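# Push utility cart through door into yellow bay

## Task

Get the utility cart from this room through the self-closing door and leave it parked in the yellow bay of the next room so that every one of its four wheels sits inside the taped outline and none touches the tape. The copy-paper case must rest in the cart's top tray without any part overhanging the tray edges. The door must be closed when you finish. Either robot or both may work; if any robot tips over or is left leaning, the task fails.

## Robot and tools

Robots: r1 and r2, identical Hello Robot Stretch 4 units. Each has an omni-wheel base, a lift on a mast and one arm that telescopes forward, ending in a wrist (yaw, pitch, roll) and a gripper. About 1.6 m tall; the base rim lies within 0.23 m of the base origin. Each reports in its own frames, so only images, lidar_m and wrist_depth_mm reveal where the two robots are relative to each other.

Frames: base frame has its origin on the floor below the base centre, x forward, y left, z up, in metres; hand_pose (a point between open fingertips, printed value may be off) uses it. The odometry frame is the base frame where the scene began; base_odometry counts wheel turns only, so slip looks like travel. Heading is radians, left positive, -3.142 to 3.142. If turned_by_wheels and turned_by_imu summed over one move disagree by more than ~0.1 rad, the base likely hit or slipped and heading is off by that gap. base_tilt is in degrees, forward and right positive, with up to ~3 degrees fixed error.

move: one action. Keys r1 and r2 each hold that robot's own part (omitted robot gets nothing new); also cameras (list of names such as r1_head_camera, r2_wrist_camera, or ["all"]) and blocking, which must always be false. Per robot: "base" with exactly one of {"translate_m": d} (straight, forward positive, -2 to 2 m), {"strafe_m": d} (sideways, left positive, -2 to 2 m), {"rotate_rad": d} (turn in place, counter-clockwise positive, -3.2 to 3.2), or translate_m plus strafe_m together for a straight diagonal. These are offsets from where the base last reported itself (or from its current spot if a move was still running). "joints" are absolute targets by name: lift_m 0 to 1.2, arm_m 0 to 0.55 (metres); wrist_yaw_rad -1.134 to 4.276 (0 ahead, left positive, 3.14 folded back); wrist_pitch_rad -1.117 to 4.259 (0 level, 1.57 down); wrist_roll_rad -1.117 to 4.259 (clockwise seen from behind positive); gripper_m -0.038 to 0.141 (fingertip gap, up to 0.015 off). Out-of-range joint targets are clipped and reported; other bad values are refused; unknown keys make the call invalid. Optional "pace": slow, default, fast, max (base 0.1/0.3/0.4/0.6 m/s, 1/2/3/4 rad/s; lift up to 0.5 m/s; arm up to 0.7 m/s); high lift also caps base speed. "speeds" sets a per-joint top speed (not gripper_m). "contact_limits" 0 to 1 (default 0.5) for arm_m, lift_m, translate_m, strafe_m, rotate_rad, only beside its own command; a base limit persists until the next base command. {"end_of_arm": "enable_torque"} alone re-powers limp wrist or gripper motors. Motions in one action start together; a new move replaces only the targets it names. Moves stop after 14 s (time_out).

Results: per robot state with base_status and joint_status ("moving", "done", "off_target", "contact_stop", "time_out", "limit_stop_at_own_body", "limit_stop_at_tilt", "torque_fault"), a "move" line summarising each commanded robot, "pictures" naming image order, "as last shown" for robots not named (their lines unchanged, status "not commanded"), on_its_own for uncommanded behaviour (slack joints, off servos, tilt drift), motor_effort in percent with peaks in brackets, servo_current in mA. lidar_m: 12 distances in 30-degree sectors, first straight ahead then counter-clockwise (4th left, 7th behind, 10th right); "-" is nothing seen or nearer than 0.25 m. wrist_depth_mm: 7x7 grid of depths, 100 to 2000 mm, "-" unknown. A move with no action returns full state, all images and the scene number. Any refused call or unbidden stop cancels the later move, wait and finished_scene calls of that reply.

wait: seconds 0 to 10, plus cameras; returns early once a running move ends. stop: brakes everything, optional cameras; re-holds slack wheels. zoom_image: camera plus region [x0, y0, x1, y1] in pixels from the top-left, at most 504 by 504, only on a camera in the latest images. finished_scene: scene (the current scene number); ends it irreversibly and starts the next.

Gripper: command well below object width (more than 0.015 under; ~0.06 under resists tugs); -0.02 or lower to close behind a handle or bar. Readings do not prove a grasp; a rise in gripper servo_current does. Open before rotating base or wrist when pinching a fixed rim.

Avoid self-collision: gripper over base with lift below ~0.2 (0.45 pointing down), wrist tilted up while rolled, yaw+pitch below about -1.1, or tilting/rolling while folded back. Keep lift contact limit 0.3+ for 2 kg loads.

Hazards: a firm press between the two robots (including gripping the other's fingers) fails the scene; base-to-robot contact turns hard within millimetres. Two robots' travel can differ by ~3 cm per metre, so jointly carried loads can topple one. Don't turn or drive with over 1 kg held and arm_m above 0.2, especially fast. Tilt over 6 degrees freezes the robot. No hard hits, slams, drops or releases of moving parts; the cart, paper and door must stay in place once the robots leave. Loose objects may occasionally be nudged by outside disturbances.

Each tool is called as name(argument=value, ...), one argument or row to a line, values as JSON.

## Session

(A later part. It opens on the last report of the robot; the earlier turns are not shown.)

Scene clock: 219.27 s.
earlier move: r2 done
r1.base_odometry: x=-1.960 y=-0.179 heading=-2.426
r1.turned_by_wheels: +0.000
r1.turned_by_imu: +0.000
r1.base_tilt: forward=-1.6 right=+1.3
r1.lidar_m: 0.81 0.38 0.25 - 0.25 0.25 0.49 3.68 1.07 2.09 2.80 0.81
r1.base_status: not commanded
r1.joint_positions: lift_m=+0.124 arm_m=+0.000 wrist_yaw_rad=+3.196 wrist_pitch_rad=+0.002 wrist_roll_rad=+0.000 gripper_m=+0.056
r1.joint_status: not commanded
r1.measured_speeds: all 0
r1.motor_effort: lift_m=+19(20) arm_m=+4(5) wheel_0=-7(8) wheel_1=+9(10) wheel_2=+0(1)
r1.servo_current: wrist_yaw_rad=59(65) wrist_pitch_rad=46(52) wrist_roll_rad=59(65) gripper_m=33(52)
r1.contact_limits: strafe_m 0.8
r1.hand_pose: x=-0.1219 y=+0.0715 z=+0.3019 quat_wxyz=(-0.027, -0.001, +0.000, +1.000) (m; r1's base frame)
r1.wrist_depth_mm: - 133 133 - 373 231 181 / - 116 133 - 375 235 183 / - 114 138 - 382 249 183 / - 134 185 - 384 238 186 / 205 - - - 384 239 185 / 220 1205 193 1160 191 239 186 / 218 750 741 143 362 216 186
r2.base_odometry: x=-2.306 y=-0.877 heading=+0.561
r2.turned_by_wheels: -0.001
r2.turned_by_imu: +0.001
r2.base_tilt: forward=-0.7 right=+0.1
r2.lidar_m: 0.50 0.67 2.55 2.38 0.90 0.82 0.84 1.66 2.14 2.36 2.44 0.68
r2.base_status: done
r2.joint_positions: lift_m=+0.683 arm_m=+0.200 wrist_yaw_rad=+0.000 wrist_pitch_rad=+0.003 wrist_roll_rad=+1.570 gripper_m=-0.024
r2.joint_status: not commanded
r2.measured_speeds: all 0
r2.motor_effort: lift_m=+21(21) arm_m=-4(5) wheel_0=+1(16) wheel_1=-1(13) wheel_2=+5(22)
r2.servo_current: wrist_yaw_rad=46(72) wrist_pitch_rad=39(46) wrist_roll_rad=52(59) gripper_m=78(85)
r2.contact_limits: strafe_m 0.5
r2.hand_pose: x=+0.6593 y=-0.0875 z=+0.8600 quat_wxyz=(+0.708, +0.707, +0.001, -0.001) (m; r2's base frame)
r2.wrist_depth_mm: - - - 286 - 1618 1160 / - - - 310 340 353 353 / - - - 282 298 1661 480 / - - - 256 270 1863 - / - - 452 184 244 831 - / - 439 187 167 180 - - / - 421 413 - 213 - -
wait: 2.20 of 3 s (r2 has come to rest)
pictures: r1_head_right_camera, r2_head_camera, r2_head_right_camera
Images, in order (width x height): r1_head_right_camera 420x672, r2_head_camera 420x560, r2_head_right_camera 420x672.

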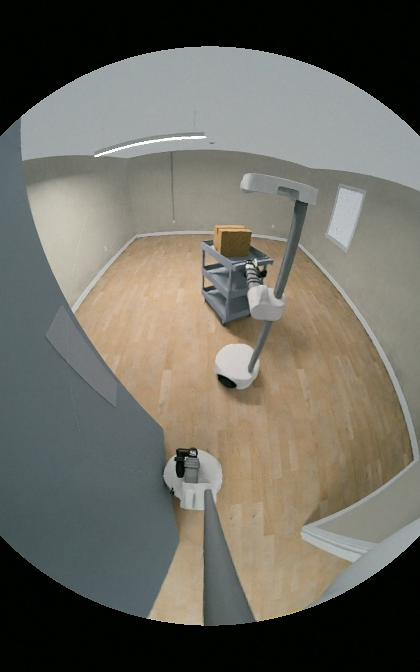

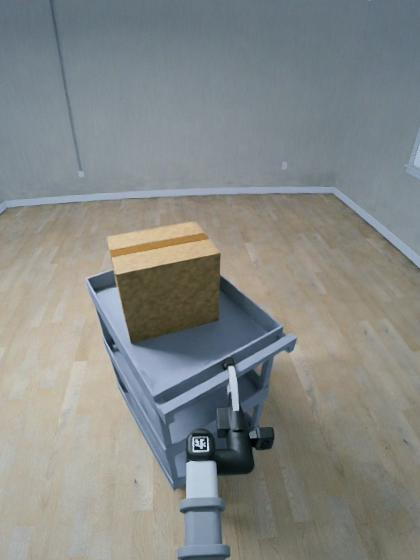

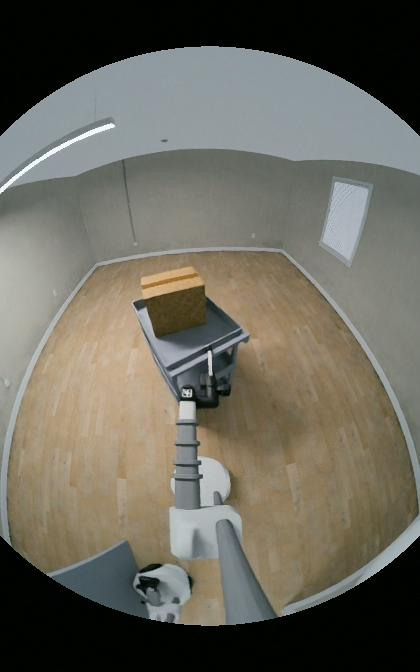

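move(
  blocking=false,
  r1={"base":{"strafe_m":0.09},"contact_limits":{"strafe_m":0.8},"pace":"slow"},
  r2={"base":{"rotate_rad":0.15},"contact_limits":{"rotate_rad":0.9},"pace":"slow"},
)

wait(
  seconds=2,
)

move(
  blocking=false,
  r2={"base":{"strafe_m":-0.07,"translate_m":-0.35},"contact_limits":{"translate_m":0.3}},
)

wait(
  seconds=3,
)

wait(
  seconds=3,
  cameras=["r2_head_camera","r1_head_right_camera","r2_head_right_camera"],
)

Scene clock: 232.50 s.
move: r1 moving; r2 moving
r1.base_odometry: x=-1.952 y=-0.189 heading=-2.425
r1.turned_by_wheels: +0.000
r1.turned_by_imu: +0.000
r1.base_tilt: forward=-1.5 right=+1.3
r1.lidar_m: 0.81 0.37 0.25 - 0.25 0.25 0.44 3.66 1.08 2.10 2.80 0.81
r1.base_status: strafe_m moving
r1.joint_positions: lift_m=+0.124 arm_m=+0.000 wrist_yaw_rad=+3.196 wrist_pitch_rad=+0.002 wrist_roll_rad=+0.000 gripper_m=+0.056
r1.joint_status: not commanded
r1.measured_speeds: translate_m=+0.005 strafe_m=+0.064 rotate_rad=-0.011 lift_m=+0.000 arm_m=+0.000 wrist_yaw_rad=+0.000 wrist_pitch_rad=+0.000 wrist_roll_rad=+0.000
r1.motor_effort: lift_m=+19(20) arm_m=+4(5) wheel_0=-24(24) wheel_1=+24(24) wheel_2=+5(5)
r1.servo_current: wrist_yaw_rad=46(59) wrist_pitch_rad=46(46) wrist_roll_rad=39(72) gripper_m=39(46)
r1.contact_limits: strafe_m 0.8
r1.hand_pose: x=-0.1219 y=+0.0715 z=+0.3019 quat_wxyz=(-0.027, -0.001, +0.000, +1.000) (m; r1's base frame)
r1.wrist_depth_mm: - 133 133 - 351 229 179 / - 114 133 - 357 230 180 / - 113 138 535 362 243 182 / - 135 192 - 368 233 182 / 207 - - 1983 368 235 183 / 220 1205 192 1098 188 234 184 / 219 741 759 153 343 211 183
r2.base_odometry: x=-2.306 y=-0.877 heading=+0.671
r2.turned_by_wheels: +0.109
r2.turned_by_imu: +0.098
r2.base_tilt: forward=-0.7 right=+0.1
r2.lidar_m: 0.50 1.00 2.48 2.37 0.88 0.83 0.92 1.65 2.33 2.35 2.49 0.66
r2.base_status: rotate_rad moving
r2.joint_positions: lift_m=+0.683 arm_m=+0.200 wrist_yaw_rad=-0.021 wrist_pitch_rad=+0.003 wrist_roll_rad=+1.570 gripper_m=-0.024
r2.joint_status: not commanded
r2.measured_speeds: translate_m=+0.000 strafe_m=+0.000 rotate_rad=+0.288 lift_m=+0.000 arm_m=+0.000 wrist_yaw_rad=+0.000 wrist_pitch_rad=+0.000 wrist_roll_rad=+0.000
r2.motor_effort: lift_m=+21(21) arm_m=+3(4) wheel_0=-17(20) wheel_1=-10(13) wheel_2=-22(24)
r2.servo_current: wrist_yaw_rad=130(130) wrist_pitch_rad=33(46) wrist_roll_rad=46(52) gripper_m=78(85)
r2.contact_limits: rotate_rad 0.9
r2.hand_pose: x=+0.6574 y=-0.0934 z=+0.8600 quat_wxyz=(+0.707, +0.707, -0.006, -0.008) (m; r2's base frame)
r2.wrist_depth_mm: - - - 294 334 1366 1060 / - - - 291 340 1576 1160 / - - - 267 281 1708 500 / - - - 249 259 1808 - / - 459 449 180 239 831 - / - 436 187 165 181 - - / - 424 421 - 213 - -
pictures: none

Scene clock: 233.10 s.
earlier move: r1 moving; r2 done
r1.base_odometry: x=-1.919 y=-0.227 heading=-2.425
r1.turned_by_wheels: +0.001
r1.turned_by_imu: +0.000
r1.base_tilt: forward=-1.5 right=+1.3
r1.lidar_m: 0.83 0.37 0.25 - 0.25 0.25 0.44 3.69 1.07 2.10 2.82 0.82
r1.base_status: strafe_m moving
r1.joint_positions: lift_m=+0.124 arm_m=+0.000 wrist_yaw_rad=+3.196 wrist_pitch_rad=+0.002 wrist_roll_rad=+0.000 gripper_m=+0.056
r1.joint_status: not commanded
r1.measured_speeds: translate_m=-0.001 strafe_m=+0.078 rotate_rad=+0.005 lift_m=+0.000 arm_m=+0.000 wrist_yaw_rad=+0.000 wrist_pitch_rad=+0.000 wrist_roll_rad=+0.000
r1.motor_effort: lift_m=+20(20) arm_m=+4(5) wheel_0=-30(32) wheel_1=+34(34) wheel_2=+8(8)
r1.servo_current: wrist_yaw_rad=39(65) wrist_pitch_rad=46(46) wrist_roll_rad=46(72) gripper_m=39(46)
r1.contact_limits: strafe_m 0.8
r1.hand_pose: x=-0.1219 y=+0.0715 z=+0.3019 quat_wxyz=(-0.027, -0.001, +0.000, +1.000) (m; r1's base frame)
r1.wrist_depth_mm: - 133 133 - 347 235 177 / - 115 133 - 351 237 179 / - 116 151 525 355 228 179 / 109 134 191 - 359 229 181 / 210 - - 1863 362 231 182 / 225 1229 194 1078 190 231 182 / 223 750 750 153 338 208 181
r2.base_odometry: x=-2.306 y=-0.877 heading=+0.711
r2.turned_by_wheels: +0.040
r2.turned_by_imu: +0.039
r2.base_tilt: forward=-0.7 right=+0.1
r2.lidar_m: 0.54 3.15 2.45 2.38 0.86 0.81 1.68 1.67 2.42 2.34 2.54 0.63
r2.base_status: done
r2.joint_positions: lift_m=+0.683 arm_m=+0.200 wrist_yaw_rad=+0.002 wrist_pitch_rad=+0.003 wrist_roll_rad=+1.570 gripper_m=-0.024
r2.joint_status: not commanded
r2.measured_speeds: all 0
r2.motor_effort: lift_m=+21(21) arm_m=-3(5) wheel_0=-1(20) wheel_1=-3(13) wheel_2=+0(24)
r2.servo_current: wrist_yaw_rad=46(130) wrist_pitch_rad=46(46) wrist_roll_rad=59(59) gripper_m=78(85)
r2.contact_limits: rotate_rad 0.9
r2.hand_pose: x=+0.6595 y=-0.0868 z=+0.8600 quat_wxyz=(+0.708, +0.707, +0.002, +0.000) (m; r2's base frame)
r2.wrist_depth_mm: - - - 271 277 1537 1138 / - - - 202 265 1708 504 / - - - 192 255 798 - / - 452 452 185 245 842 - / - 449 452 178 236 831 - / - 449 187 172 181 - - / - - 449 - 223 - -
wait: 0.60 of 2 s (r2 has come to rest)
pictures: none

Scene clock: 233.60 s.
earlier move: r1 moving
move: r2 moving
r1.base_odometry: x=-1.903 y=-0.245 heading=-2.425
r1.turned_by_wheels: +0.000
r1.turned_by_imu: +0.000
r1.base_tilt: forward=-1.6 right=+1.3
r1.lidar_m: 0.83 0.37 0.25 - 0.25 0.25 0.45 3.67 1.06 2.12 2.79 0.78
r1.base_status: strafe_m moving
r1.joint_positions: lift_m=+0.124 arm_m=+0.000 wrist_yaw_rad=+3.196 wrist_pitch_rad=+0.002 wrist_roll_rad=+0.000 gripper_m=+0.056
r1.joint_status: not commanded
r1.measured_speeds: translate_m=-0.002 strafe_m=+0.020 rotate_rad=+0.009 lift_m=+0.000 arm_m=+0.000 wrist_yaw_rad=+0.000 wrist_pitch_rad=+0.000 wrist_roll_rad=+0.000
r1.motor_effort: lift_m=+19(20) arm_m=+4(4) wheel_0=-30(32) wheel_1=+29(33) wheel_2=+8(9)
r1.servo_current: wrist_yaw_rad=52(65) wrist_pitch_rad=33(46) wrist_roll_rad=65(65) gripper_m=39(46)
r1.contact_limits: strafe_m 0.8
r1.hand_pose: x=-0.1219 y=+0.0715 z=+0.3019 quat_wxyz=(-0.027, -0.001, +0.000, +1.000) (m; r1's base frame)
r1.wrist_depth_mm: - 134 134 - 347 235 177 / - 115 133 - 351 238 178 / - 116 152 521 355 228 180 / 109 135 191 - 357 229 181 / 209 - - 1921 362 230 181 / 224 1205 194 1078 191 230 181 / 222 750 750 153 336 208 181
r2.base_odometry: x=-2.326 y=-0.902 heading=+0.712
r2.turned_by_wheels: +0.001
r2.turned_by_imu: +0.002
r2.base_tilt: forward=-0.6 right=+0.0
r2.lidar_m: 0.54 3.21 2.44 2.40 0.86 0.79 1.64 1.66 2.39 2.34 2.53 0.65
r2.base_status: translate_m moving; strafe_m moving
r2.joint_positions: lift_m=+0.683 arm_m=+0.200 wrist_yaw_rad=+0.007 wrist_pitch_rad=+0.003 wrist_roll_rad=+1.570 gripper_m=-0.024
r2.joint_status: not commanded
r2.measured_speeds: translate_m=-0.123 strafe_m=-0.023 rotate_rad=+0.005 lift_m=+0.000 arm_m=+0.000 wrist_yaw_rad=+0.015 wrist_pitch_rad=+0.000 wrist_roll_rad=+0.000
r2.motor_effort: lift_m=+21(21) arm_m=-4(4) wheel_0=-2(8) wheel_1=-9(10) wheel_2=+21(21)
r2.servo_current: wrist_yaw_rad=52(59) wrist_pitch_rad=39(46) wrist_roll_rad=46(59) gripper_m=78(85)
r2.contact_limits: translate_m 0.3
r2.hand_pose: x=+0.6599 y=-0.0854 z=+0.8600 quat_wxyz=(+0.708, +0.707, +0.004, +0.001) (m; r2's base frame)
r2.wrist_depth_mm: - - - 206 273 1661 1160 / - - - 199 264 1708 512 / - - - 190 254 820 - / - 452 455 185 244 842 - / - 452 449 179 236 831 - / - 452 187 172 180 - - / - - 452 - 224 - -
pictures: none

Scene clock: 234.07 s.
earlier move: r1 done; r2 moving
r1.base_odometry: x=-1.902 y=-0.246 heading=-2.425
r1.turned_by_wheels: +0.000
r1.turned_by_imu: +0.000
r1.base_tilt: forward=-1.6 right=+1.3
r1.lidar_m: 0.77 0.38 0.25 - 0.25 0.25 0.41 3.67 1.05 2.09 2.79 0.71
r1.base_status: done
r1.joint_positions: lift_m=+0.124 arm_m=+0.000 wrist_yaw_rad=+3.196 wrist_pitch_rad=+0.002 wrist_roll_rad=+0.000 gripper_m=+0.056
r1.joint_status: not commanded
r1.measured_speeds: all 0
r1.motor_effort: lift_m=+19(20) arm_m=+4(4) wheel_0=-28(32) wheel_1=+30(33) wheel_2=+7(9)
r1.servo_current: wrist_yaw_rad=33(72) wrist_pitch_rad=39(46) wrist_roll_rad=52(65) gripper_m=46(46)
r1.contact_limits: strafe_m 0.8
r1.hand_pose: x=-0.1219 y=+0.0715 z=+0.3019 quat_wxyz=(-0.027, -0.001, +0.000, +1.000) (m; r1's base frame)
r1.wrist_depth_mm: - 134 133 - 347 235 177 / - 115 134 - 353 236 179 / - 116 152 525 355 228 180 / 109 135 192 - 362 229 181 / 210 - - 1921 359 230 181 / 225 1205 195 1098 191 231 182 / 222 750 750 153 338 208 181
r2.base_odometry: x=-2.380 y=-0.971 heading=+0.712
r2.turned_by_wheels: +0.000
r2.turned_by_imu: +0.001
r2.base_tilt: forward=-0.7 right=+0.0
r2.lidar_m: 0.56 3.22 2.47 2.41 0.83 0.73 1.55 1.59 2.26 2.33 2.49 0.66
r2.base_status: translate_m moving; strafe_m moving
r2.joint_positions: lift_m=+0.683 arm_m=+0.200 wrist_yaw_rad=+0.011 wrist_pitch_rad=+0.003 wrist_roll_rad=+1.570 gripper_m=-0.024
r2.joint_status: not commanded
r2.measured_speeds: translate_m=-0.238 strafe_m=-0.047 rotate_rad=+0.000 lift_m=+0.000 arm_m=+0.000 wrist_yaw_rad=+0.000 wrist_pitch_rad=+0.000 wrist_roll_rad=+0.000
r2.motor_effort: lift_m=+21(21) arm_m=-4(4) wheel_0=+3(8) wheel_1=-8(10) wheel_2=+21(24)
r2.servo_current: wrist_yaw_rad=72(78) wrist_pitch_rad=39(46) wrist_roll_rad=46(59) gripper_m=85(85)
r2.contact_limits: translate_m 0.3
r2.hand_pose: x=+0.6602 y=-0.0844 z=+0.8600 quat_wxyz=(+0.708, +0.707, +0.005, +0.003) (m; r2's base frame)
r2.wrist_depth_mm: - - - 208 276 1618 1138 / - - - 200 265 1661 500 / - - - 191 255 788 - / - 452 452 185 245 842 - / - 449 449 180 237 842 - / - 452 188 173 179 - - / - - 452 - 224 - -
wait: 0.47 of 3 s (r1 has come to rest)
pictures: none

Scene clock: 235.77 s.
earlier move: r2 done
r1.base_odometry: x=-1.902 y=-0.246 heading=-2.425
r1.turned_by_wheels: +0.000
r1.turned_by_imu: +0.000
r1.base_tilt: forward=-1.6 right=+1.3
r1.lidar_m: 1.17 0.39 0.25 - 0.25 0.25 0.45 3.67 1.07 2.10 0.63 0.56
r1.base_status: done
r1.joint_positions: lift_m=+0.124 arm_m=+0.000 wrist_yaw_rad=+3.196 wrist_pitch_rad=+0.002 wrist_roll_rad=+0.000 gripper_m=+0.056
r1.joint_status: not commanded
r1.measured_speeds: all 0
r1.motor_effort: lift_m=+19(20) arm_m=+4(5) wheel_0=-28(32) wheel_1=+30(33) wheel_2=+7(9)
r1.servo_current: wrist_yaw_rad=39(72) wrist_pitch_rad=46(52) wrist_roll_rad=39(65) gripper_m=46(46)
r1.contact_limits: strafe_m 0.8
r1.hand_pose: x=-0.1219 y=+0.0715 z=+0.3019 quat_wxyz=(-0.027, -0.001, +0.000, +1.000) (m; r1's base frame)
r1.wrist_depth_mm: - 134 134 - 349 235 176 / - 115 133 - 351 236 179 / - 116 152 521 355 228 179 / 109 134 191 - 362 228 181 / 209 - - 1863 359 230 181 / 225 1182 194 1098 191 230 181 / 223 750 759 153 338 208 182
r2.base_odometry: x=-2.525 y=-1.159 heading=+0.711
r2.turned_by_wheels: -0.001
r2.turned_by_imu: +0.000
r2.base_tilt: forward=-0.7 right=+0.1
r2.lidar_m: 0.52 1.00 2.53 0.77 0.59 0.58 1.30 1.34 1.92 2.26 2.41 0.66
r2.base_status: done
r2.joint_positions: lift_m=+0.683 arm_m=+0.200 wrist_yaw_rad=+0.005 wrist_pitch_rad=+0.003 wrist_roll_rad=+1.570 gripper_m=-0.024
r2.joint_status: not commanded
r2.measured_speeds: all 0
r2.motor_effort: lift_m=+21(21) arm_m=-4(4) wheel_0=-1(9) wheel_1=-2(10) wheel_2=+2(24)
r2.servo_current: wrist_yaw_rad=52(78) wrist_pitch_rad=46(52) wrist_roll_rad=46(59) gripper_m=78(85)
r2.contact_limits: translate_m 0.3
r2.hand_pose: x=+0.6598 y=-0.0859 z=+0.8600 quat_wxyz=(+0.708, +0.707, +0.003, +0.001) (m; r2's base frame)
r2.wrist_depth_mm: - - - 293 312 329 327 / - - - 276 283 1661 1138 / - - - 259 268 1808 - / - - 462 192 254 820 - / - 459 452 180 238 842 - / - 439 186 170 181 - - / - - 433 - 219 - -
wait: 1.70 of 3 s (r2 has come to rest)
pictures: r1_head_right_camera, r2_head_camera, r2_head_right_camera
Images, in order (width x height): r1_head_right_camera 420x672, r2_head_camera 420x560, r2_head_right_camera 420x672.

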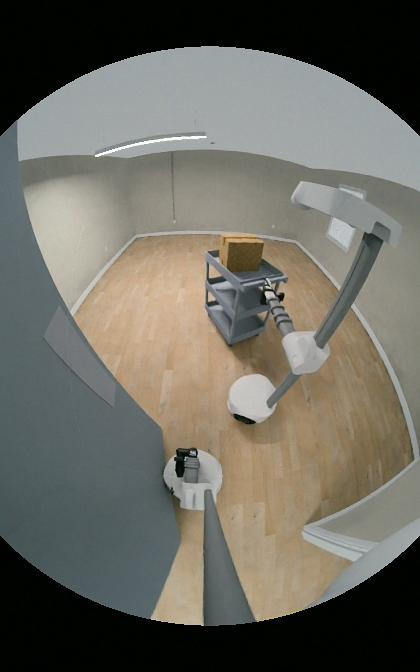

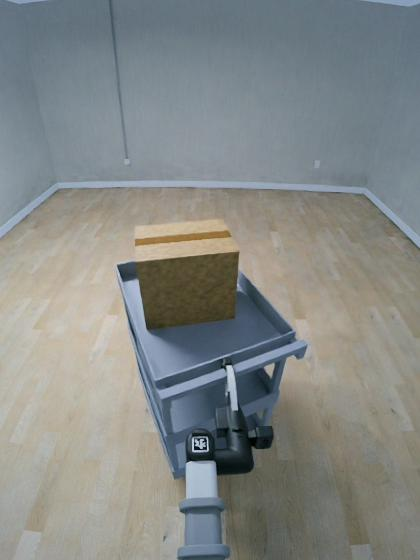

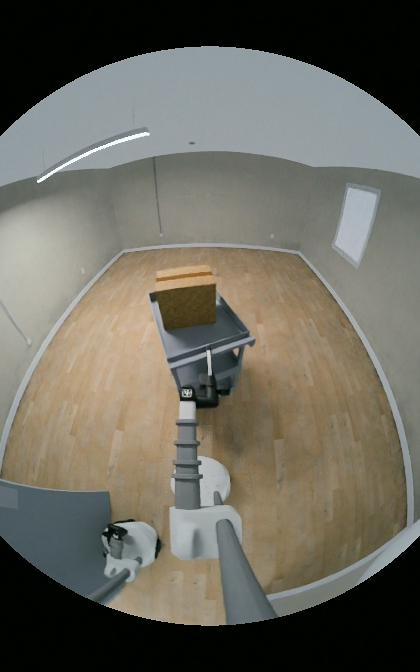

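move(
  blocking=false,
  r2={"base":{"translate_m":-0.6},"contact_limits":{"translate_m":0.25}},
)

wait(
  seconds=4,
  cameras=["r2_head_camera","r1_head_right_camera","r2_head_right_camera"],
)

Scene clock: 243.90 s.
move: r2 moving
r1: as last shown
r1.lidar_m: 1.17 0.39 0.25 - 0.25 0.25 0.46 3.69 1.09 2.09 0.58 0.54
r1.motor_effort: lift_m=+20(20) arm_m=+4(4) wheel_0=-29(29) wheel_1=+30(30) wheel_2=+7(8)
r1.servo_current: wrist_yaw_rad=52(65) wrist_pitch_rad=46(46) wrist_roll_rad=52(52) gripper_m=33(46)
r1.contact_limits: strafe_m 0.8
r1.wrist_depth_mm: - 134 133 - 347 235 177 / - 115 133 - 351 236 179 / - 116 152 521 353 228 179 / 109 134 191 - 359 229 181 / 209 - - 1983 362 231 181 / 225 1229 193 1078 191 230 182 / 222 759 750 153 338 208 181
r2.base_odometry: x=-2.549 y=-1.179 heading=+0.711
r2.turned_by_wheels: +0.000
r2.turned_by_imu: +0.000
r2.base_tilt: forward=-0.7 right=+0.1
r2.lidar_m: 0.53 1.02 2.55 0.78 0.57 0.56 1.30 1.26 1.88 2.25 2.39 0.68
r2.base_status: translate_m moving
r2.joint_positions: lift_m=+0.683 arm_m=+0.200 wrist_yaw_rad=+0.004 wrist_pitch_rad=+0.003 wrist_roll_rad=+1.570 gripper_m=-0.024
r2.joint_status: not commanded
r2.measured_speeds: translate_m=-0.120 strafe_m=-0.001 rotate_rad=+0.001 lift_m=+0.000 arm_m=+0.000 wrist_yaw_rad=+0.000 wrist_pitch_rad=+0.000 wrist_roll_rad=+0.000
r2.motor_effort: lift_m=+21(21) arm_m=-4(4) wheel_0=-7(11) wheel_1=-10(10) wheel_2=+13(19)
r2.servo_current: wrist_yaw_rad=46(59) wrist_pitch_rad=33(46) wrist_roll_rad=46(52) gripper_m=85(85)
r2.contact_limits: translate_m 0.25
r2.hand_pose: x=+0.6597 y=-0.0862 z=+0.8600 quat_wxyz=(+0.708, +0.707, +0.003, +0.000) (m; r2's base frame)
r2.wrist_depth_mm: - - - 296 314 329 329 / - - - 276 286 1708 1160 / - - - 262 271 1808 - / - - 459 192 255 809 - / - 455 452 183 240 842 - / - 445 186 170 180 - - / - - 433 - 218 - -
pictures: none

Scene clock: 246.90 s.
earlier move: r2 done
r1.base_odometry: x=-1.902 y=-0.246 heading=-2.425
r1.turned_by_wheels: +0.000
r1.turned_by_imu: +0.000
r1.base_tilt: forward=-1.6 right=+1.3
r1.lidar_m: 0.88 0.39 0.25 - 0.25 0.25 0.43 3.69 0.44 0.30 0.32 0.66
r1.base_status: not commanded
r1.joint_positions: lift_m=+0.124 arm_m=+0.000 wrist_yaw_rad=+3.196 wrist_pitch_rad=+0.002 wrist_roll_rad=+0.000 gripper_m=+0.056
r1.joint_status: not commanded
r1.measured_speeds: all 0
r1.motor_effort: lift_m=+20(20) arm_m=+4(4) wheel_0=-28(29) wheel_1=+30(30) wheel_2=+7(8)
r1.servo_current: wrist_yaw_rad=46(72) wrist_pitch_rad=39(52) wrist_roll_rad=52(72) gripper_m=39(46)
r1.contact_limits: strafe_m 0.8
r1.hand_pose: x=-0.1219 y=+0.0715 z=+0.3019 quat_wxyz=(-0.027, -0.001, +0.000, +1.000) (m; r1's base frame)
r1.wrist_depth_mm: - 133 134 - 349 235 177 / - 115 134 - 349 236 178 / - 116 152 525 355 228 179 / 109 135 191 - 359 230 181 / 208 - - 1921 362 230 181 / 225 1205 193 1098 190 231 182 / 222 759 750 153 338 208 181
r2.base_odometry: x=-2.980 y=-1.550 heading=+0.710
r2.turned_by_wheels: -0.001
r2.turned_by_imu: -0.003
r2.base_tilt: forward=-0.7 right=+0.1
r2.lidar_m: 0.54 1.13 0.33 0.30 0.36 1.01 3.64 0.75 1.02 2.21 2.39 0.66
r2.base_status: done
r2.joint_positions: lift_m=+0.683 arm_m=+0.200 wrist_yaw_rad=-0.003 wrist_pitch_rad=+0.003 wrist_roll_rad=+1.570 gripper_m=-0.024
r2.joint_status: not commanded
r2.measured_speeds: all 0
r2.motor_effort: lift_m=+21(21) arm_m=-4(4) wheel_0=-8(15) wheel_1=-5(11) wheel_2=-2(19)
r2.servo_current: wrist_yaw_rad=46(59) wrist_pitch_rad=39(52) wrist_roll_rad=59(65) gripper_m=85(85)
r2.contact_limits: translate_m 0.25
r2.hand_pose: x=+0.6591 y=-0.0882 z=+0.8600 quat_wxyz=(+0.708, +0.707, +0.000, -0.002) (m; r2's base frame)
r2.wrist_depth_mm: - - - 297 317 330 329 / - - - 279 289 1661 1160 / - - - 262 271 1661 - / - - - 193 255 798 - / - 455 452 181 239 831 - / - 445 187 170 180 - - / - - 433 - 218 - -
wait: 3.00 of 4 s (r2 has come to rest)
pictures: r1_head_right_camera, r2_head_camera, r2_head_right_camera
Images, in order (width x height): r1_head_right_camera 420x672, r2_head_camera 420x560, r2_head_right_camera 420x672.

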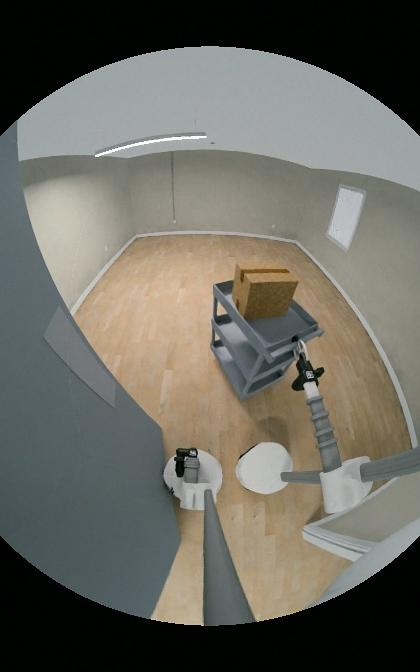

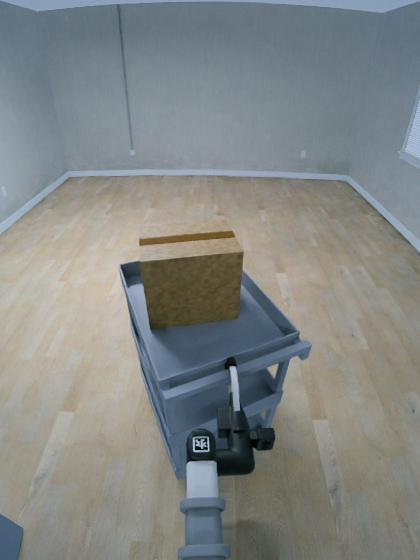

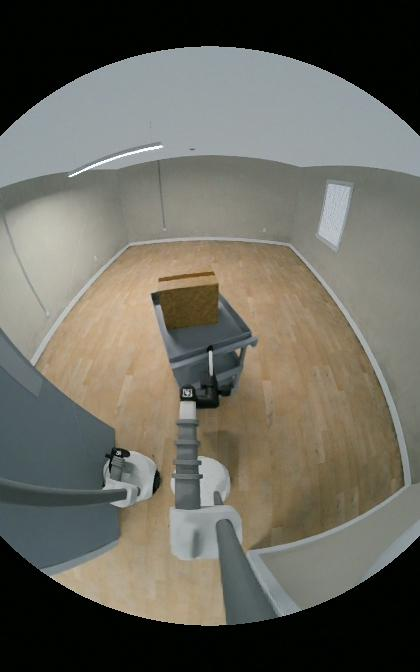

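move(
  r2={"base":{"translate_m":-0.35},"contact_limits":{"translate_m":0.25}},
  blocking=false,
)

wait(
  seconds=4,
  cameras=["r2_head_camera","r2_head_right_camera","r1_head_right_camera","r2_head_left_camera"],
)

Scene clock: 267.03 s.
move: r2 moving
r1: as last shown
r1.lidar_m: 0.84 0.39 0.25 - 0.25 0.25 0.42 3.68 0.38 0.30 0.33 0.64
r1.motor_effort: lift_m=+19(20) arm_m=+4(4) wheel_0=-28(29) wheel_1=+30(30) wheel_2=+8(8)
r1.servo_current: wrist_yaw_rad=33(59) wrist_pitch_rad=39(46) wrist_roll_rad=46(52) gripper_m=46(46)
r1.contact_limits: strafe_m 0.8
r1.wrist_depth_mm: - 133 133 - 347 235 177 / - 115 133 - 351 236 178 / - 116 152 517 353 229 179 / 109 135 191 - 359 230 181 / 210 - - 1983 359 230 181 / 225 1229 193 1078 191 231 181 / 223 759 759 154 338 208 181
r2.base_odometry: x=-3.004 y=-1.570 heading=+0.709
r2.turned_by_wheels: +0.000
r2.turned_by_imu: +0.000
r2.base_tilt: forward=-0.6 right=+0.1
r2.lidar_m: 0.55 1.18 0.34 0.31 0.38 3.66 3.59 0.71 0.95 2.20 2.36 0.67
r2.base_status: translate_m moving
r2.joint_positions: lift_m=+0.683 arm_m=+0.200 wrist_yaw_rad=-0.003 wrist_pitch_rad=+0.003 wrist_roll_rad=+1.570 gripper_m=-0.024
r2.joint_status: not commanded
r2.measured_speeds: translate_m=-0.123 strafe_m=-0.001 rotate_rad=+0.002 lift_m=+0.000 arm_m=+0.000 wrist_yaw_rad=+0.000 wrist_pitch_rad=+0.000 wrist_roll_rad=+0.000
r2.motor_effort: lift_m=+21(21) arm_m=-4(4) wheel_0=-10(13) wheel_1=-9(11) wheel_2=+14(14)
r2.servo_current: wrist_yaw_rad=46(65) wrist_pitch_rad=39(46) wrist_roll_rad=33(59) gripper_m=78(85)
r2.contact_limits: translate_m 0.25
r2.hand_pose: x=+0.6591 y=-0.0882 z=+0.8600 quat_wxyz=(+0.708, +0.707, +0.000, -0.002) (m; r2's base frame)
r2.wrist_depth_mm: - - - 291 310 330 330 / - - - 274 283 1661 484 / - - - 258 268 1808 - / - - 462 192 251 831 - / - 452 452 180 239 831 - / - 445 186 170 181 - - / - - 436 - 219 - -
pictures: none

Scene clock: 269.20 s.
earlier move: r2 done
r1.base_odometry: x=-1.902 y=-0.246 heading=-2.425
r1.turned_by_wheels: +0.000
r1.turned_by_imu: +0.000
r1.base_tilt: forward=-1.6 right=+1.3
r1.lidar_m: 0.70 0.38 0.25 - 0.25 0.25 0.46 0.56 0.42 0.47 0.44 0.47
r1.base_status: not commanded
r1.joint_positions: lift_m=+0.124 arm_m=+0.000 wrist_yaw_rad=+3.196 wrist_pitch_rad=+0.002 wrist_roll_rad=+0.000 gripper_m=+0.056
r1.joint_status: not commanded
r1.measured_speeds: all 0
r1.motor_effort: lift_m=+19(20) arm_m=+4(5) wheel_0=-28(29) wheel_1=+30(30) wheel_2=+7(8)
r1.servo_current: wrist_yaw_rad=46(72) wrist_pitch_rad=46(52) wrist_roll_rad=46(59) gripper_m=46(52)
r1.contact_limits: strafe_m 0.8
r1.hand_pose: x=-0.1219 y=+0.0715 z=+0.3019 quat_wxyz=(-0.027, -0.001, +0.000, +1.000) (m; r1's base frame)
r1.wrist_depth_mm: - 134 133 - 347 235 177 / - 115 133 - 351 237 178 / - 116 152 521 355 228 180 / 109 135 191 - 359 229 180 / 210 - - 1983 362 231 181 / 224 1205 194 1078 190 231 182 / 222 759 759 153 338 208 181
r2.base_odometry: x=-3.246 y=-1.778 heading=+0.710
r2.turned_by_wheels: +0.001
r2.turned_by_imu: +0.002
r2.base_tilt: forward=-0.7 right=+0.1
r2.lidar_m: 0.54 0.49 0.39 0.67 0.70 3.32 3.26 0.44 0.45 1.70 2.33 0.66
r2.base_status: done
r2.joint_positions: lift_m=+0.683 arm_m=+0.200 wrist_yaw_rad=+0.002 wrist_pitch_rad=+0.003 wrist_roll_rad=+1.570 gripper_m=-0.024
r2.joint_status: not commanded
r2.measured_speeds: all 0
r2.motor_effort: lift_m=+21(21) arm_m=-4(4) wheel_0=+1(13) wheel_1=-2(11) wheel_2=+6(19)
r2.servo_current: wrist_yaw_rad=46(65) wrist_pitch_rad=39(52) wrist_roll_rad=52(59) gripper_m=72(85)
r2.contact_limits: translate_m 0.25
r2.hand_pose: x=+0.6595 y=-0.0869 z=+0.8600 quat_wxyz=(+0.708, +0.707, +0.002, -0.001) (m; r2's base frame)
r2.wrist_depth_mm: - - - 279 301 1397 1060 / - - - 268 274 1661 500 / - - - 198 262 1808 - / - - 462 189 245 831 - / - 452 452 179 237 820 - / - 445 186 171 181 - - / - - 439 - 221 - -
wait: 2.17 of 4 s (r2 has come to rest)
pictures: r1_head_right_camera, r2_head_camera, r2_head_left_camera, r2_head_right_camera
Images, in order (width x height): r1_head_right_camera 420x672, r2_head_camera 420x560, r2_head_left_camera 420x672, r2_head_right_camera 420x672.

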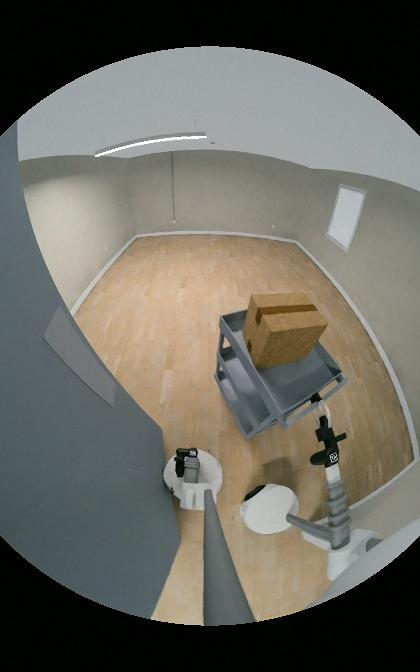

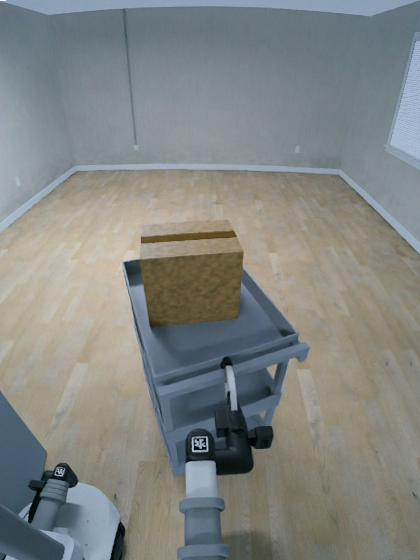

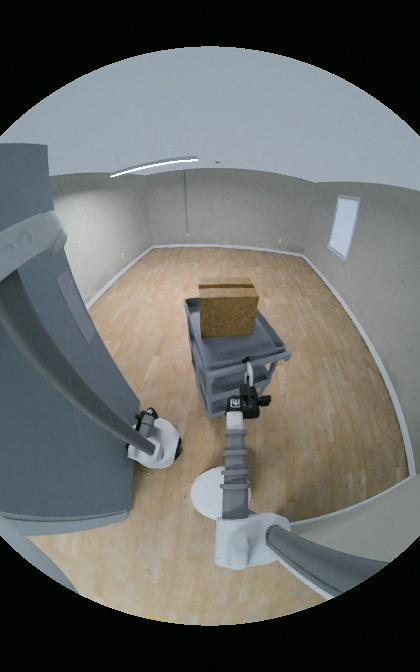

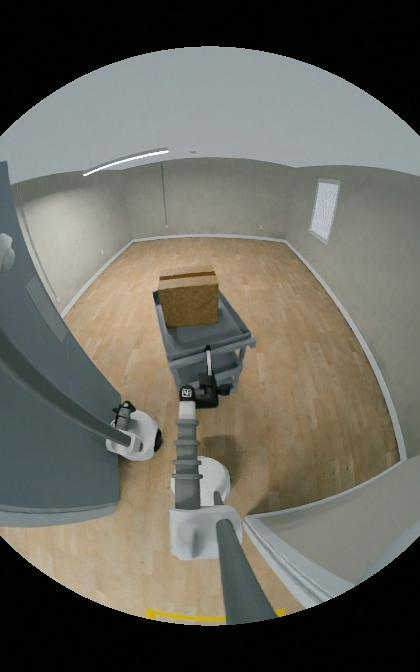

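move(
  r2={"base":{"translate_m":-0.35},"contact_limits":{"translate_m":0.25}},
  blocking=false,
)

wait(
  seconds=4,
  cameras=["r2_head_camera","r2_head_right_camera","r1_head_right_camera","r2_head_left_camera"],
)

Scene clock: 277.87 s.
move: r2 moving
r1: as last shown
r1.lidar_m: 0.69 0.38 0.25 - 0.25 0.25 0.44 0.52 0.42 0.45 0.42 0.46
r1.servo_current: wrist_yaw_rad=46(65) wrist_pitch_rad=39(52) wrist_roll_rad=39(59) gripper_m=46(52)
r1.contact_limits: strafe_m 0.8
r1.wrist_depth_mm: - 133 133 - 347 235 177 / - 115 133 - 353 236 179 / - 116 152 521 353 228 180 / 109 135 193 - 359 229 181 / 209 - - 1921 364 230 182 / 225 1205 193 1078 191 232 182 / 223 750 759 153 340 208 182
r2.base_odometry: x=-3.269 y=-1.798 heading=+0.711
r2.turned_by_wheels: +0.000
r2.turned_by_imu: +0.001
r2.base_tilt: forward=-0.6 right=+0.1
r2.lidar_m: 0.54 0.47 0.42 0.66 0.70 3.28 3.22 0.44 0.42 1.48 2.34 0.64
r2.base_status: translate_m moving
r2.joint_positions: lift_m=+0.683 arm_m=+0.200 wrist_yaw_rad=+0.004 wrist_pitch_rad=+0.003 wrist_roll_rad=+1.570 gripper_m=-0.024
r2.joint_status: not commanded
r2.measured_speeds: translate_m=-0.121 strafe_m=-0.001 rotate_rad=+0.000 lift_m=+0.000 arm_m=+0.000 wrist_yaw_rad=+0.000 wrist_pitch_rad=+0.000 wrist_roll_rad=+0.000
r2.motor_effort: lift_m=+21(21) arm_m=-4(4) wheel_0=-5(9) wheel_1=-8(9) wheel_2=+17(18)
r2.servo_current: wrist_yaw_rad=52(59) wrist_pitch_rad=39(46) wrist_roll_rad=39(52) gripper_m=78(85)
r2.contact_limits: translate_m 0.25
r2.hand_pose: x=+0.6597 y=-0.0863 z=+0.8600 quat_wxyz=(+0.708, +0.707, +0.003, +0.000) (m; r2's base frame)
r2.wrist_depth_mm: - - - 282 291 1366 1042 / - - - 266 274 1661 496 / - - - 254 263 1808 - / - - 455 187 248 820 - / - 455 452 180 237 820 - / - 452 186 171 180 - - / - - 442 - 221 - -
pictures: none

Scene clock: 280.03 s.
earlier move: r2 done
r1.base_odometry: x=-1.902 y=-0.246 heading=-2.425
r1.turned_by_wheels: +0.000
r1.turned_by_imu: +0.000
r1.base_tilt: forward=-1.6 right=+1.3
r1.lidar_m: 5.18 0.38 0.25 - 0.25 0.25 0.45 0.66 0.57 0.33 0.32 0.37
r1.base_status: not commanded
r1.joint_positions: lift_m=+0.124 arm_m=+0.000 wrist_yaw_rad=+3.196 wrist_pitch_rad=+0.002 wrist_roll_rad=+0.000 gripper_m=+0.056
r1.joint_status: not commanded
r1.measured_speeds: all 0
r1.motor_effort: lift_m=+20(20) arm_m=+4(5) wheel_0=-28(29) wheel_1=+30(30) wheel_2=+7(8)
r1.servo_current: wrist_yaw_rad=39(65) wrist_pitch_rad=46(52) wrist_roll_rad=46(59) gripper_m=33(52)
r1.contact_limits: strafe_m 0.8
r1.hand_pose: x=-0.1219 y=+0.0715 z=+0.3019 quat_wxyz=(-0.027, -0.001, +0.000, +1.000) (m; r1's base frame)
r1.wrist_depth_mm: - 133 134 - 345 235 177 / - 115 133 - 351 237 178 / - 116 152 521 355 229 180 / 109 135 191 - 359 229 180 / 210 - - 1863 362 230 182 / 225 1205 193 1098 191 230 182 / 222 759 750 153 336 208 182
r2.base_odometry: x=-3.511 y=-2.006 heading=+0.710
r2.turned_by_wheels: +0.000
r2.turned_by_imu: +0.002
r2.base_tilt: forward=-0.7 right=+0.1
r2.lidar_m: 0.56 0.65 0.69 0.67 2.74 2.97 2.92 2.85 0.29 0.28 2.33 0.66
r2.base_status: done
r2.joint_positions: lift_m=+0.683 arm_m=+0.200 wrist_yaw_rad=+0.005 wrist_pitch_rad=+0.003 wrist_roll_rad=+1.570 gripper_m=-0.024
r2.joint_status: not commanded
r2.measured_speeds: all 0
r2.motor_effort: lift_m=+21(21) arm_m=-3(4) wheel_0=+0(9) wheel_1=-3(9) wheel_2=+5(21)
r2.servo_current: wrist_yaw_rad=46(59) wrist_pitch_rad=39(46) wrist_roll_rad=46(59) gripper_m=72(91)
r2.contact_limits: translate_m 0.25
r2.hand_pose: x=+0.6597 y=-0.0861 z=+0.8600 quat_wxyz=(+0.708, +0.707, +0.003, +0.000) (m; r2's base frame)
r2.wrist_depth_mm: - - - 276 285 1537 1098 / - - - 264 271 1708 496 / - - - 195 257 1661 - / - - 455 186 247 809 - / - 455 449 179 237 831 - / - 452 186 171 181 - - / - - 445 - - - -
wait: 2.17 of 4 s (r2 has come to rest)
pictures: r1_head_right_camera, r2_head_camera, r2_head_left_camera, r2_head_right_camera
Images, in order (width x height): r1_head_right_camera 420x672, r2_head_camera 420x560, r2_head_left_camera 420x672, r2_head_right_camera 420x672.

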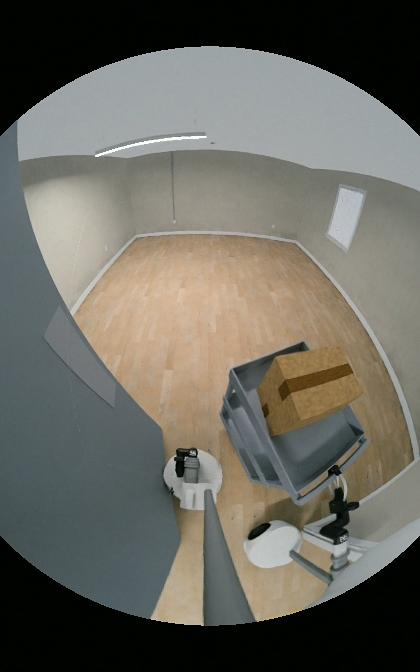

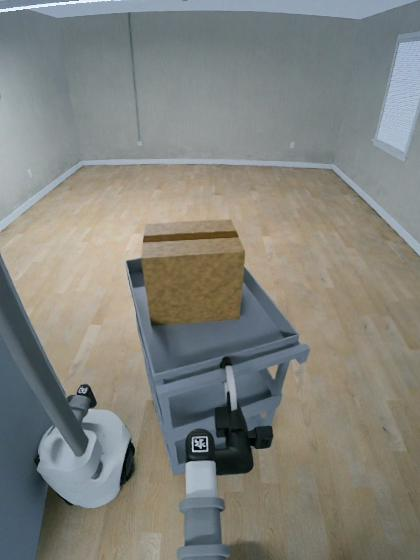

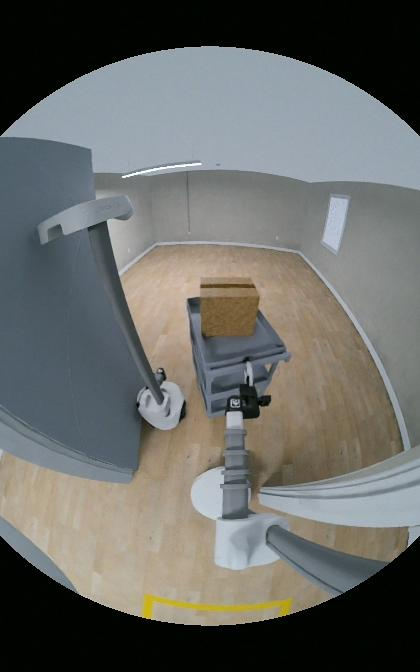

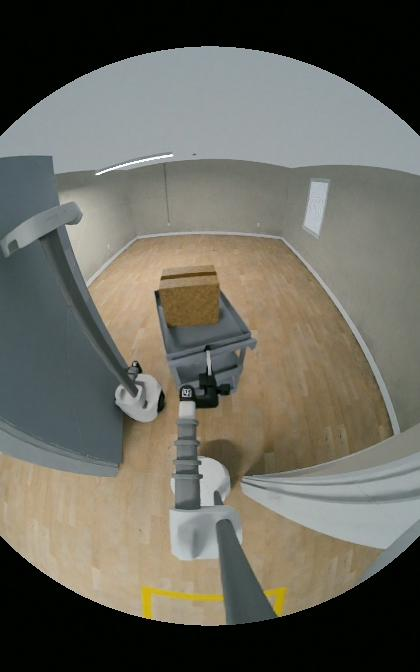

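move(
  r1={"base":{"strafe_m":0.1},"contact_limits":{"strafe_m":0.7},"pace":"slow"},
  blocking=false,
)

wait(
  seconds=5,
  cameras=["r2_head_left_camera","r1_head_right_camera","r1_head_left_camera"],
)

Scene clock: 300.90 s.
move: r1 contact_stop
r1.base_odometry: x=-1.906 y=-0.243 heading=-2.429
r1.turned_by_wheels: -0.004
r1.turned_by_imu: -0.002
r1.base_tilt: forward=-1.6 right=+1.3
r1.lidar_m: 5.15 0.38 0.25 - 0.25 0.25 0.46 0.66 0.57 0.34 0.32 0.36
r1.base_status: strafe_m contact_stop
r1.joint_positions: lift_m=+0.124 arm_m=+0.000 wrist_yaw_rad=+3.196 wrist_pitch_rad=+0.002 wrist_roll_rad=+0.000 gripper_m=+0.056
r1.joint_status: not commanded
r1.measured_speeds: translate_m=+0.001 strafe_m=-0.018 rotate_rad=-0.005 lift_m=+0.000 arm_m=+0.000 wrist_yaw_rad=+0.000 wrist_pitch_rad=+0.000 wrist_roll_rad=+0.000
r1.on_its_own: the wheels are slack since a contact_stop
r1.motor_effort: lift_m=+19(20) arm_m=+4(4) wheel_0=-1(33) wheel_1=+1(31) wheel_2=+0(7)
r1.servo_current: wrist_yaw_rad=78(78) wrist_pitch_rad=39(46) wrist_roll_rad=46(65) gripper_m=46(46)
r1.contact_limits: strafe_m 0.7
r1.hand_pose: x=-0.1219 y=+0.0715 z=+0.3019 quat_wxyz=(-0.027, -0.001, +0.000, +1.000) (m; r1's base frame)
r1.wrist_depth_mm: - 134 133 - 349 236 176 / - 115 133 - 351 238 178 / - 117 148 525 355 228 180 / 109 135 193 - 362 231 181 / 210 - - 1983 364 231 181 / 228 1118 193 1078 190 231 182 / 222 741 750 153 340 208 182
r2: as last shown
r2.turned_by_imu: +0.000
r2.lidar_m: 0.53 0.64 0.67 0.66 2.76 2.97 2.89 2.82 0.28 0.25 2.30 0.66
r2.motor_effort: lift_m=+21(21) arm_m=-4(4) wheel_0=+0(1) wheel_1=-3(3) wheel_2=+4(4)
r2.servo_current: wrist_yaw_rad=39(59) wrist_pitch_rad=39(46) wrist_roll_rad=52(59) gripper_m=72(85)
r2.contact_limits: translate_m 0.25
r2.wrist_depth_mm: - - - 276 286 1537 1078 / - - - 263 271 1618 496 / - - - 194 257 1661 - / - - 459 186 246 820 - / - 449 449 179 236 820 - / - 449 187 171 181 - - / - - 442 - - - -
pictures: none

not run: a stop that you did not command came earlier in this reply.

move(
  r1={"base":{"strafe_m":0.0},"contact_limits":{"strafe_m":0.9}},
  blocking=false,
  cameras=["r2_head_left_camera","r1_head_right_camera","r1_head_left_camera"],
)

Scene clock: 304.30 s.
move: r1 done
r1.base_odometry: x=-1.936 y=-0.212 heading=-2.442
r1.turned_by_wheels: -0.013
r1.turned_by_imu: -0.013
r1.base_tilt: forward=-1.6 right=+1.3
r1.lidar_m: 0.47 0.34 0.25 - 0.25 0.25 0.52 0.63 0.50 0.29 0.27 0.32
r1.base_status: done
r1.joint_positions: lift_m=+0.124 arm_m=+0.000 wrist_yaw_rad=+3.196 wrist_pitch_rad=+0.002 wrist_roll_rad=+0.000 gripper_m=+0.056
r1.joint_status: not commanded
r1.measured_speeds: all 0
r1.motor_effort: lift_m=+20(20) arm_m=+4(4) wheel_0=-8(8) wheel_1=+7(7) wheel_2=+0(1)
r1.servo_current: wrist_yaw_rad=59(72) wrist_pitch_rad=46(46) wrist_roll_rad=52(65) gripper_m=46(46)
r1.contact_limits: strafe_m 0.9
r1.hand_pose: x=-0.1219 y=+0.0715 z=+0.3019 quat_wxyz=(-0.027, -0.001, +0.000, +1.000) (m; r1's base frame)
r1.wrist_depth_mm: - 134 133 - 384 231 178 / - 115 134 - 387 235 180 / - 117 148 - 394 236 182 / 109 135 193 - 399 238 183 / 211 - - - 399 239 183 / 227 1098 194 1182 190 239 184 / 223 759 750 153 370 213 183
r2: as last shown
r2.base_tilt: forward=-0.6 right=+0.1
r2.lidar_m: 0.55 0.61 0.68 0.67 2.75 2.98 2.92 2.86 0.30 0.28 2.31 0.66
r2.motor_effort: lift_m=+21(21) arm_m=-4(4) wheel_0=+0(0) wheel_1=-3(3) wheel_2=+4(5)
r2.servo_current: wrist_yaw_rad=52(65) wrist_pitch_rad=39(46) wrist_roll_rad=59(59) gripper_m=78(85)
r2.contact_limits: translate_m 0.25
r2.wrist_depth_mm: - - - 276 286 1576 1098 / - - - 265 270 1708 492 / - - - 194 256 1708 - / - - 455 186 248 831 - / - 452 452 179 237 820 - / - 449 186 171 180 - - / - - 442 - - - -
pictures: r1_head_left_camera, r1_head_right_camera, r2_head_left_camera
Images, in order (width x height): r1_head_left_camera 420x672, r1_head_right_camera 420x672, r2_head_left_camera 420x672.

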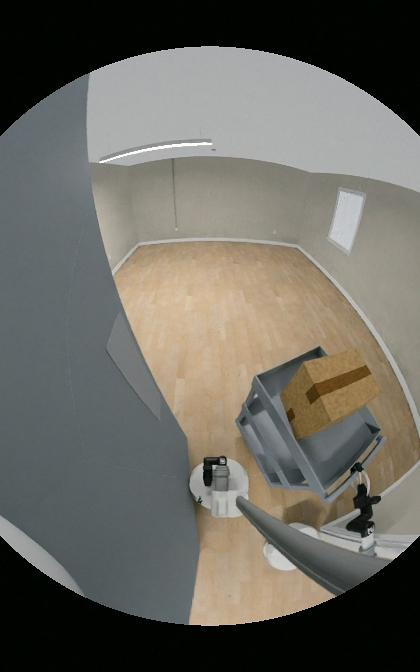

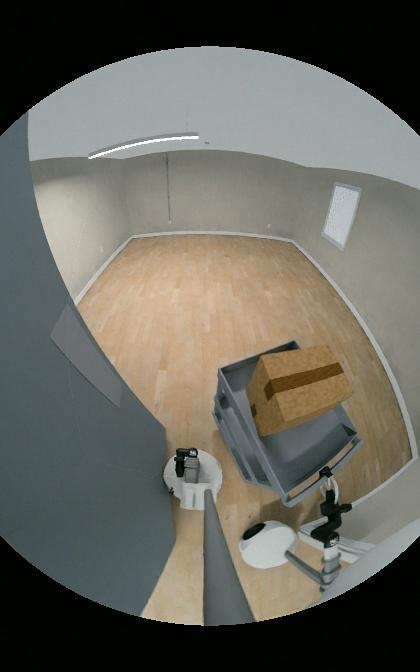

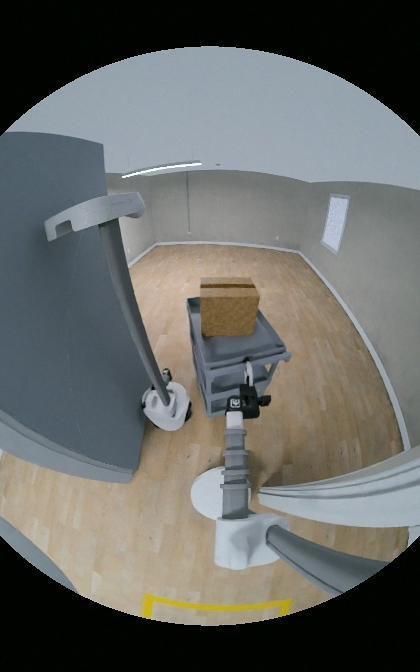

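move(
  r1={"base":{"strafe_m":0.06},"contact_limits":{"strafe_m":1.0},"pace":"slow"},
  blocking=false,
)

wait(
  seconds=3,
)

Scene clock: 308.67 s.
move: r1 moving
r1.base_odometry: x=-1.926 y=-0.223 heading=-2.441
r1.turned_by_wheels: +0.001
r1.turned_by_imu: +0.001
r1.base_tilt: forward=-1.6 right=+1.3
r1.lidar_m: 0.51 0.34 0.25 - 0.25 0.25 0.48 0.65 0.55 0.31 0.29 0.33
r1.base_status: strafe_m moving
r1.joint_positions: lift_m=+0.124 arm_m=+0.000 wrist_yaw_rad=+3.196 wrist_pitch_rad=+0.002 wrist_roll_rad=+0.000 gripper_m=+0.056
r1.joint_status: not commanded
r1.measured_speeds: translate_m=-0.001 strafe_m=+0.056 rotate_rad=+0.004 lift_m=+0.000 arm_m=+0.000 wrist_yaw_rad=+0.000 wrist_pitch_rad=+0.000 wrist_roll_rad=+0.000
r1.motor_effort: lift_m=+19(20) arm_m=+4(5) wheel_0=-13(13) wheel_1=+14(17) wheel_2=+0(1)
r1.servo_current: wrist_yaw_rad=65(65) wrist_pitch_rad=39(46) wrist_roll_rad=46(59) gripper_m=39(46)
r1.contact_limits: strafe_m 1
r1.hand_pose: x=-0.1219 y=+0.0715 z=+0.3019 quat_wxyz=(-0.027, -0.001, +0.000, +1.000) (m; r1's base frame)
r1.wrist_depth_mm: - 134 133 - 373 229 178 / - 115 134 - 375 231 180 / - 116 149 - 382 247 181 / 109 135 193 - 382 234 181 / 211 - - - 384 236 182 / 227 1118 194 1182 191 237 183 / 222 759 750 143 359 211 183
r2: as last shown
r2.base_tilt: forward=-0.7 right=+0.1
r2.lidar_m: 0.55 0.62 0.70 0.65 2.75 2.94 2.92 2.86 0.30 0.25 2.31 0.66
r2.motor_effort: lift_m=+21(21) arm_m=-4(4) wheel_0=+0(0) wheel_1=-2(3) wheel_2=+4(4)
r2.servo_current: wrist_yaw_rad=52(52) wrist_pitch_rad=46(46) wrist_roll_rad=46(52) gripper_m=78(85)
r2.contact_limits: translate_m 0.25
r2.wrist_depth_mm: - - - 276 285 1499 1098 / - - - 263 271 1708 496 / - - - 194 256 1661 - / - - 452 186 247 831 - / - 452 449 179 236 831 - / - 449 186 171 181 - - / - - 445 - - - -
pictures: none

Scene clock: 309.90 s.
earlier move: r1 done
r1.base_odometry: x=-1.898 y=-0.257 heading=-2.441
r1.turned_by_wheels: +0.000
r1.turned_by_imu: +0.000
r1.base_tilt: forward=-1.6 right=+1.3
r1.lidar_m: 5.16 0.37 0.25 - 0.25 0.25 0.41 0.67 0.57 0.31 0.33 0.38
r1.base_status: done
r1.joint_positions: lift_m=+0.124 arm_m=+0.000 wrist_yaw_rad=+3.196 wrist_pitch_rad=+0.002 wrist_roll_rad=+0.000 gripper_m=+0.056
r1.joint_status: not commanded
r1.measured_speeds: all 0
r1.motor_effort: lift_m=+19(20) arm_m=+4(5) wheel_0=-28(32) wheel_1=+32(33) wheel_2=+8(8)
r1.servo_current: wrist_yaw_rad=59(65) wrist_pitch_rad=46(52) wrist_roll_rad=52(78) gripper_m=39(52)
r1.contact_limits: strafe_m 1
r1.hand_pose: x=-0.1219 y=+0.0715 z=+0.3019 quat_wxyz=(-0.027, -0.001, +0.000, +1.000) (m; r1's base frame)
r1.wrist_depth_mm: - 134 - - 327 227 173 / - 121 134 - 332 219 174 / - 124 158 530 334 221 176 / 108 135 208 - 340 220 176 / 213 - - 1708 340 222 177 / 741 1229 194 732 191 223 177 / 741 750 750 153 319 202 177
r2.base_odometry: x=-3.511 y=-2.006 heading=+0.710
r2.turned_by_wheels: +0.000
r2.turned_by_imu: +0.000
r2.base_tilt: forward=-0.7 right=+0.0
r2.lidar_m: 0.54 0.66 0.70 0.66 2.76 2.98 2.91 2.83 0.30 0.27 2.30 0.67
r2.base_status: not commanded
r2.joint_positions: lift_m=+0.683 arm_m=+0.200 wrist_yaw_rad=+0.005 wrist_pitch_rad=+0.003 wrist_roll_rad=+1.570 gripper_m=-0.024
r2.joint_status: not commanded
r2.measured_speeds: all 0
r2.motor_effort: lift_m=+21(21) arm_m=-4(4) wheel_0=+0(1) wheel_1=-3(3) wheel_2=+4(5)
r2.servo_current: wrist_yaw_rad=59(59) wrist_pitch_rad=39(46) wrist_roll_rad=59(59) gripper_m=85(85)
r2.contact_limits: translate_m 0.25
r2.hand_pose: x=+0.6597 y=-0.0861 z=+0.8600 quat_wxyz=(+0.708, +0.707, +0.003, +0.000) (m; r2's base frame)
r2.wrist_depth_mm: - - - 276 287 1537 1098 / - - - 263 271 1708 500 / - - - 194 257 1708 - / - - 452 187 247 820 - / - 452 449 179 237 831 - / - 445 186 171 181 - - / - - 445 - - - -
wait: 1.23 of 3 s (r1 has come to rest)
pictures: none


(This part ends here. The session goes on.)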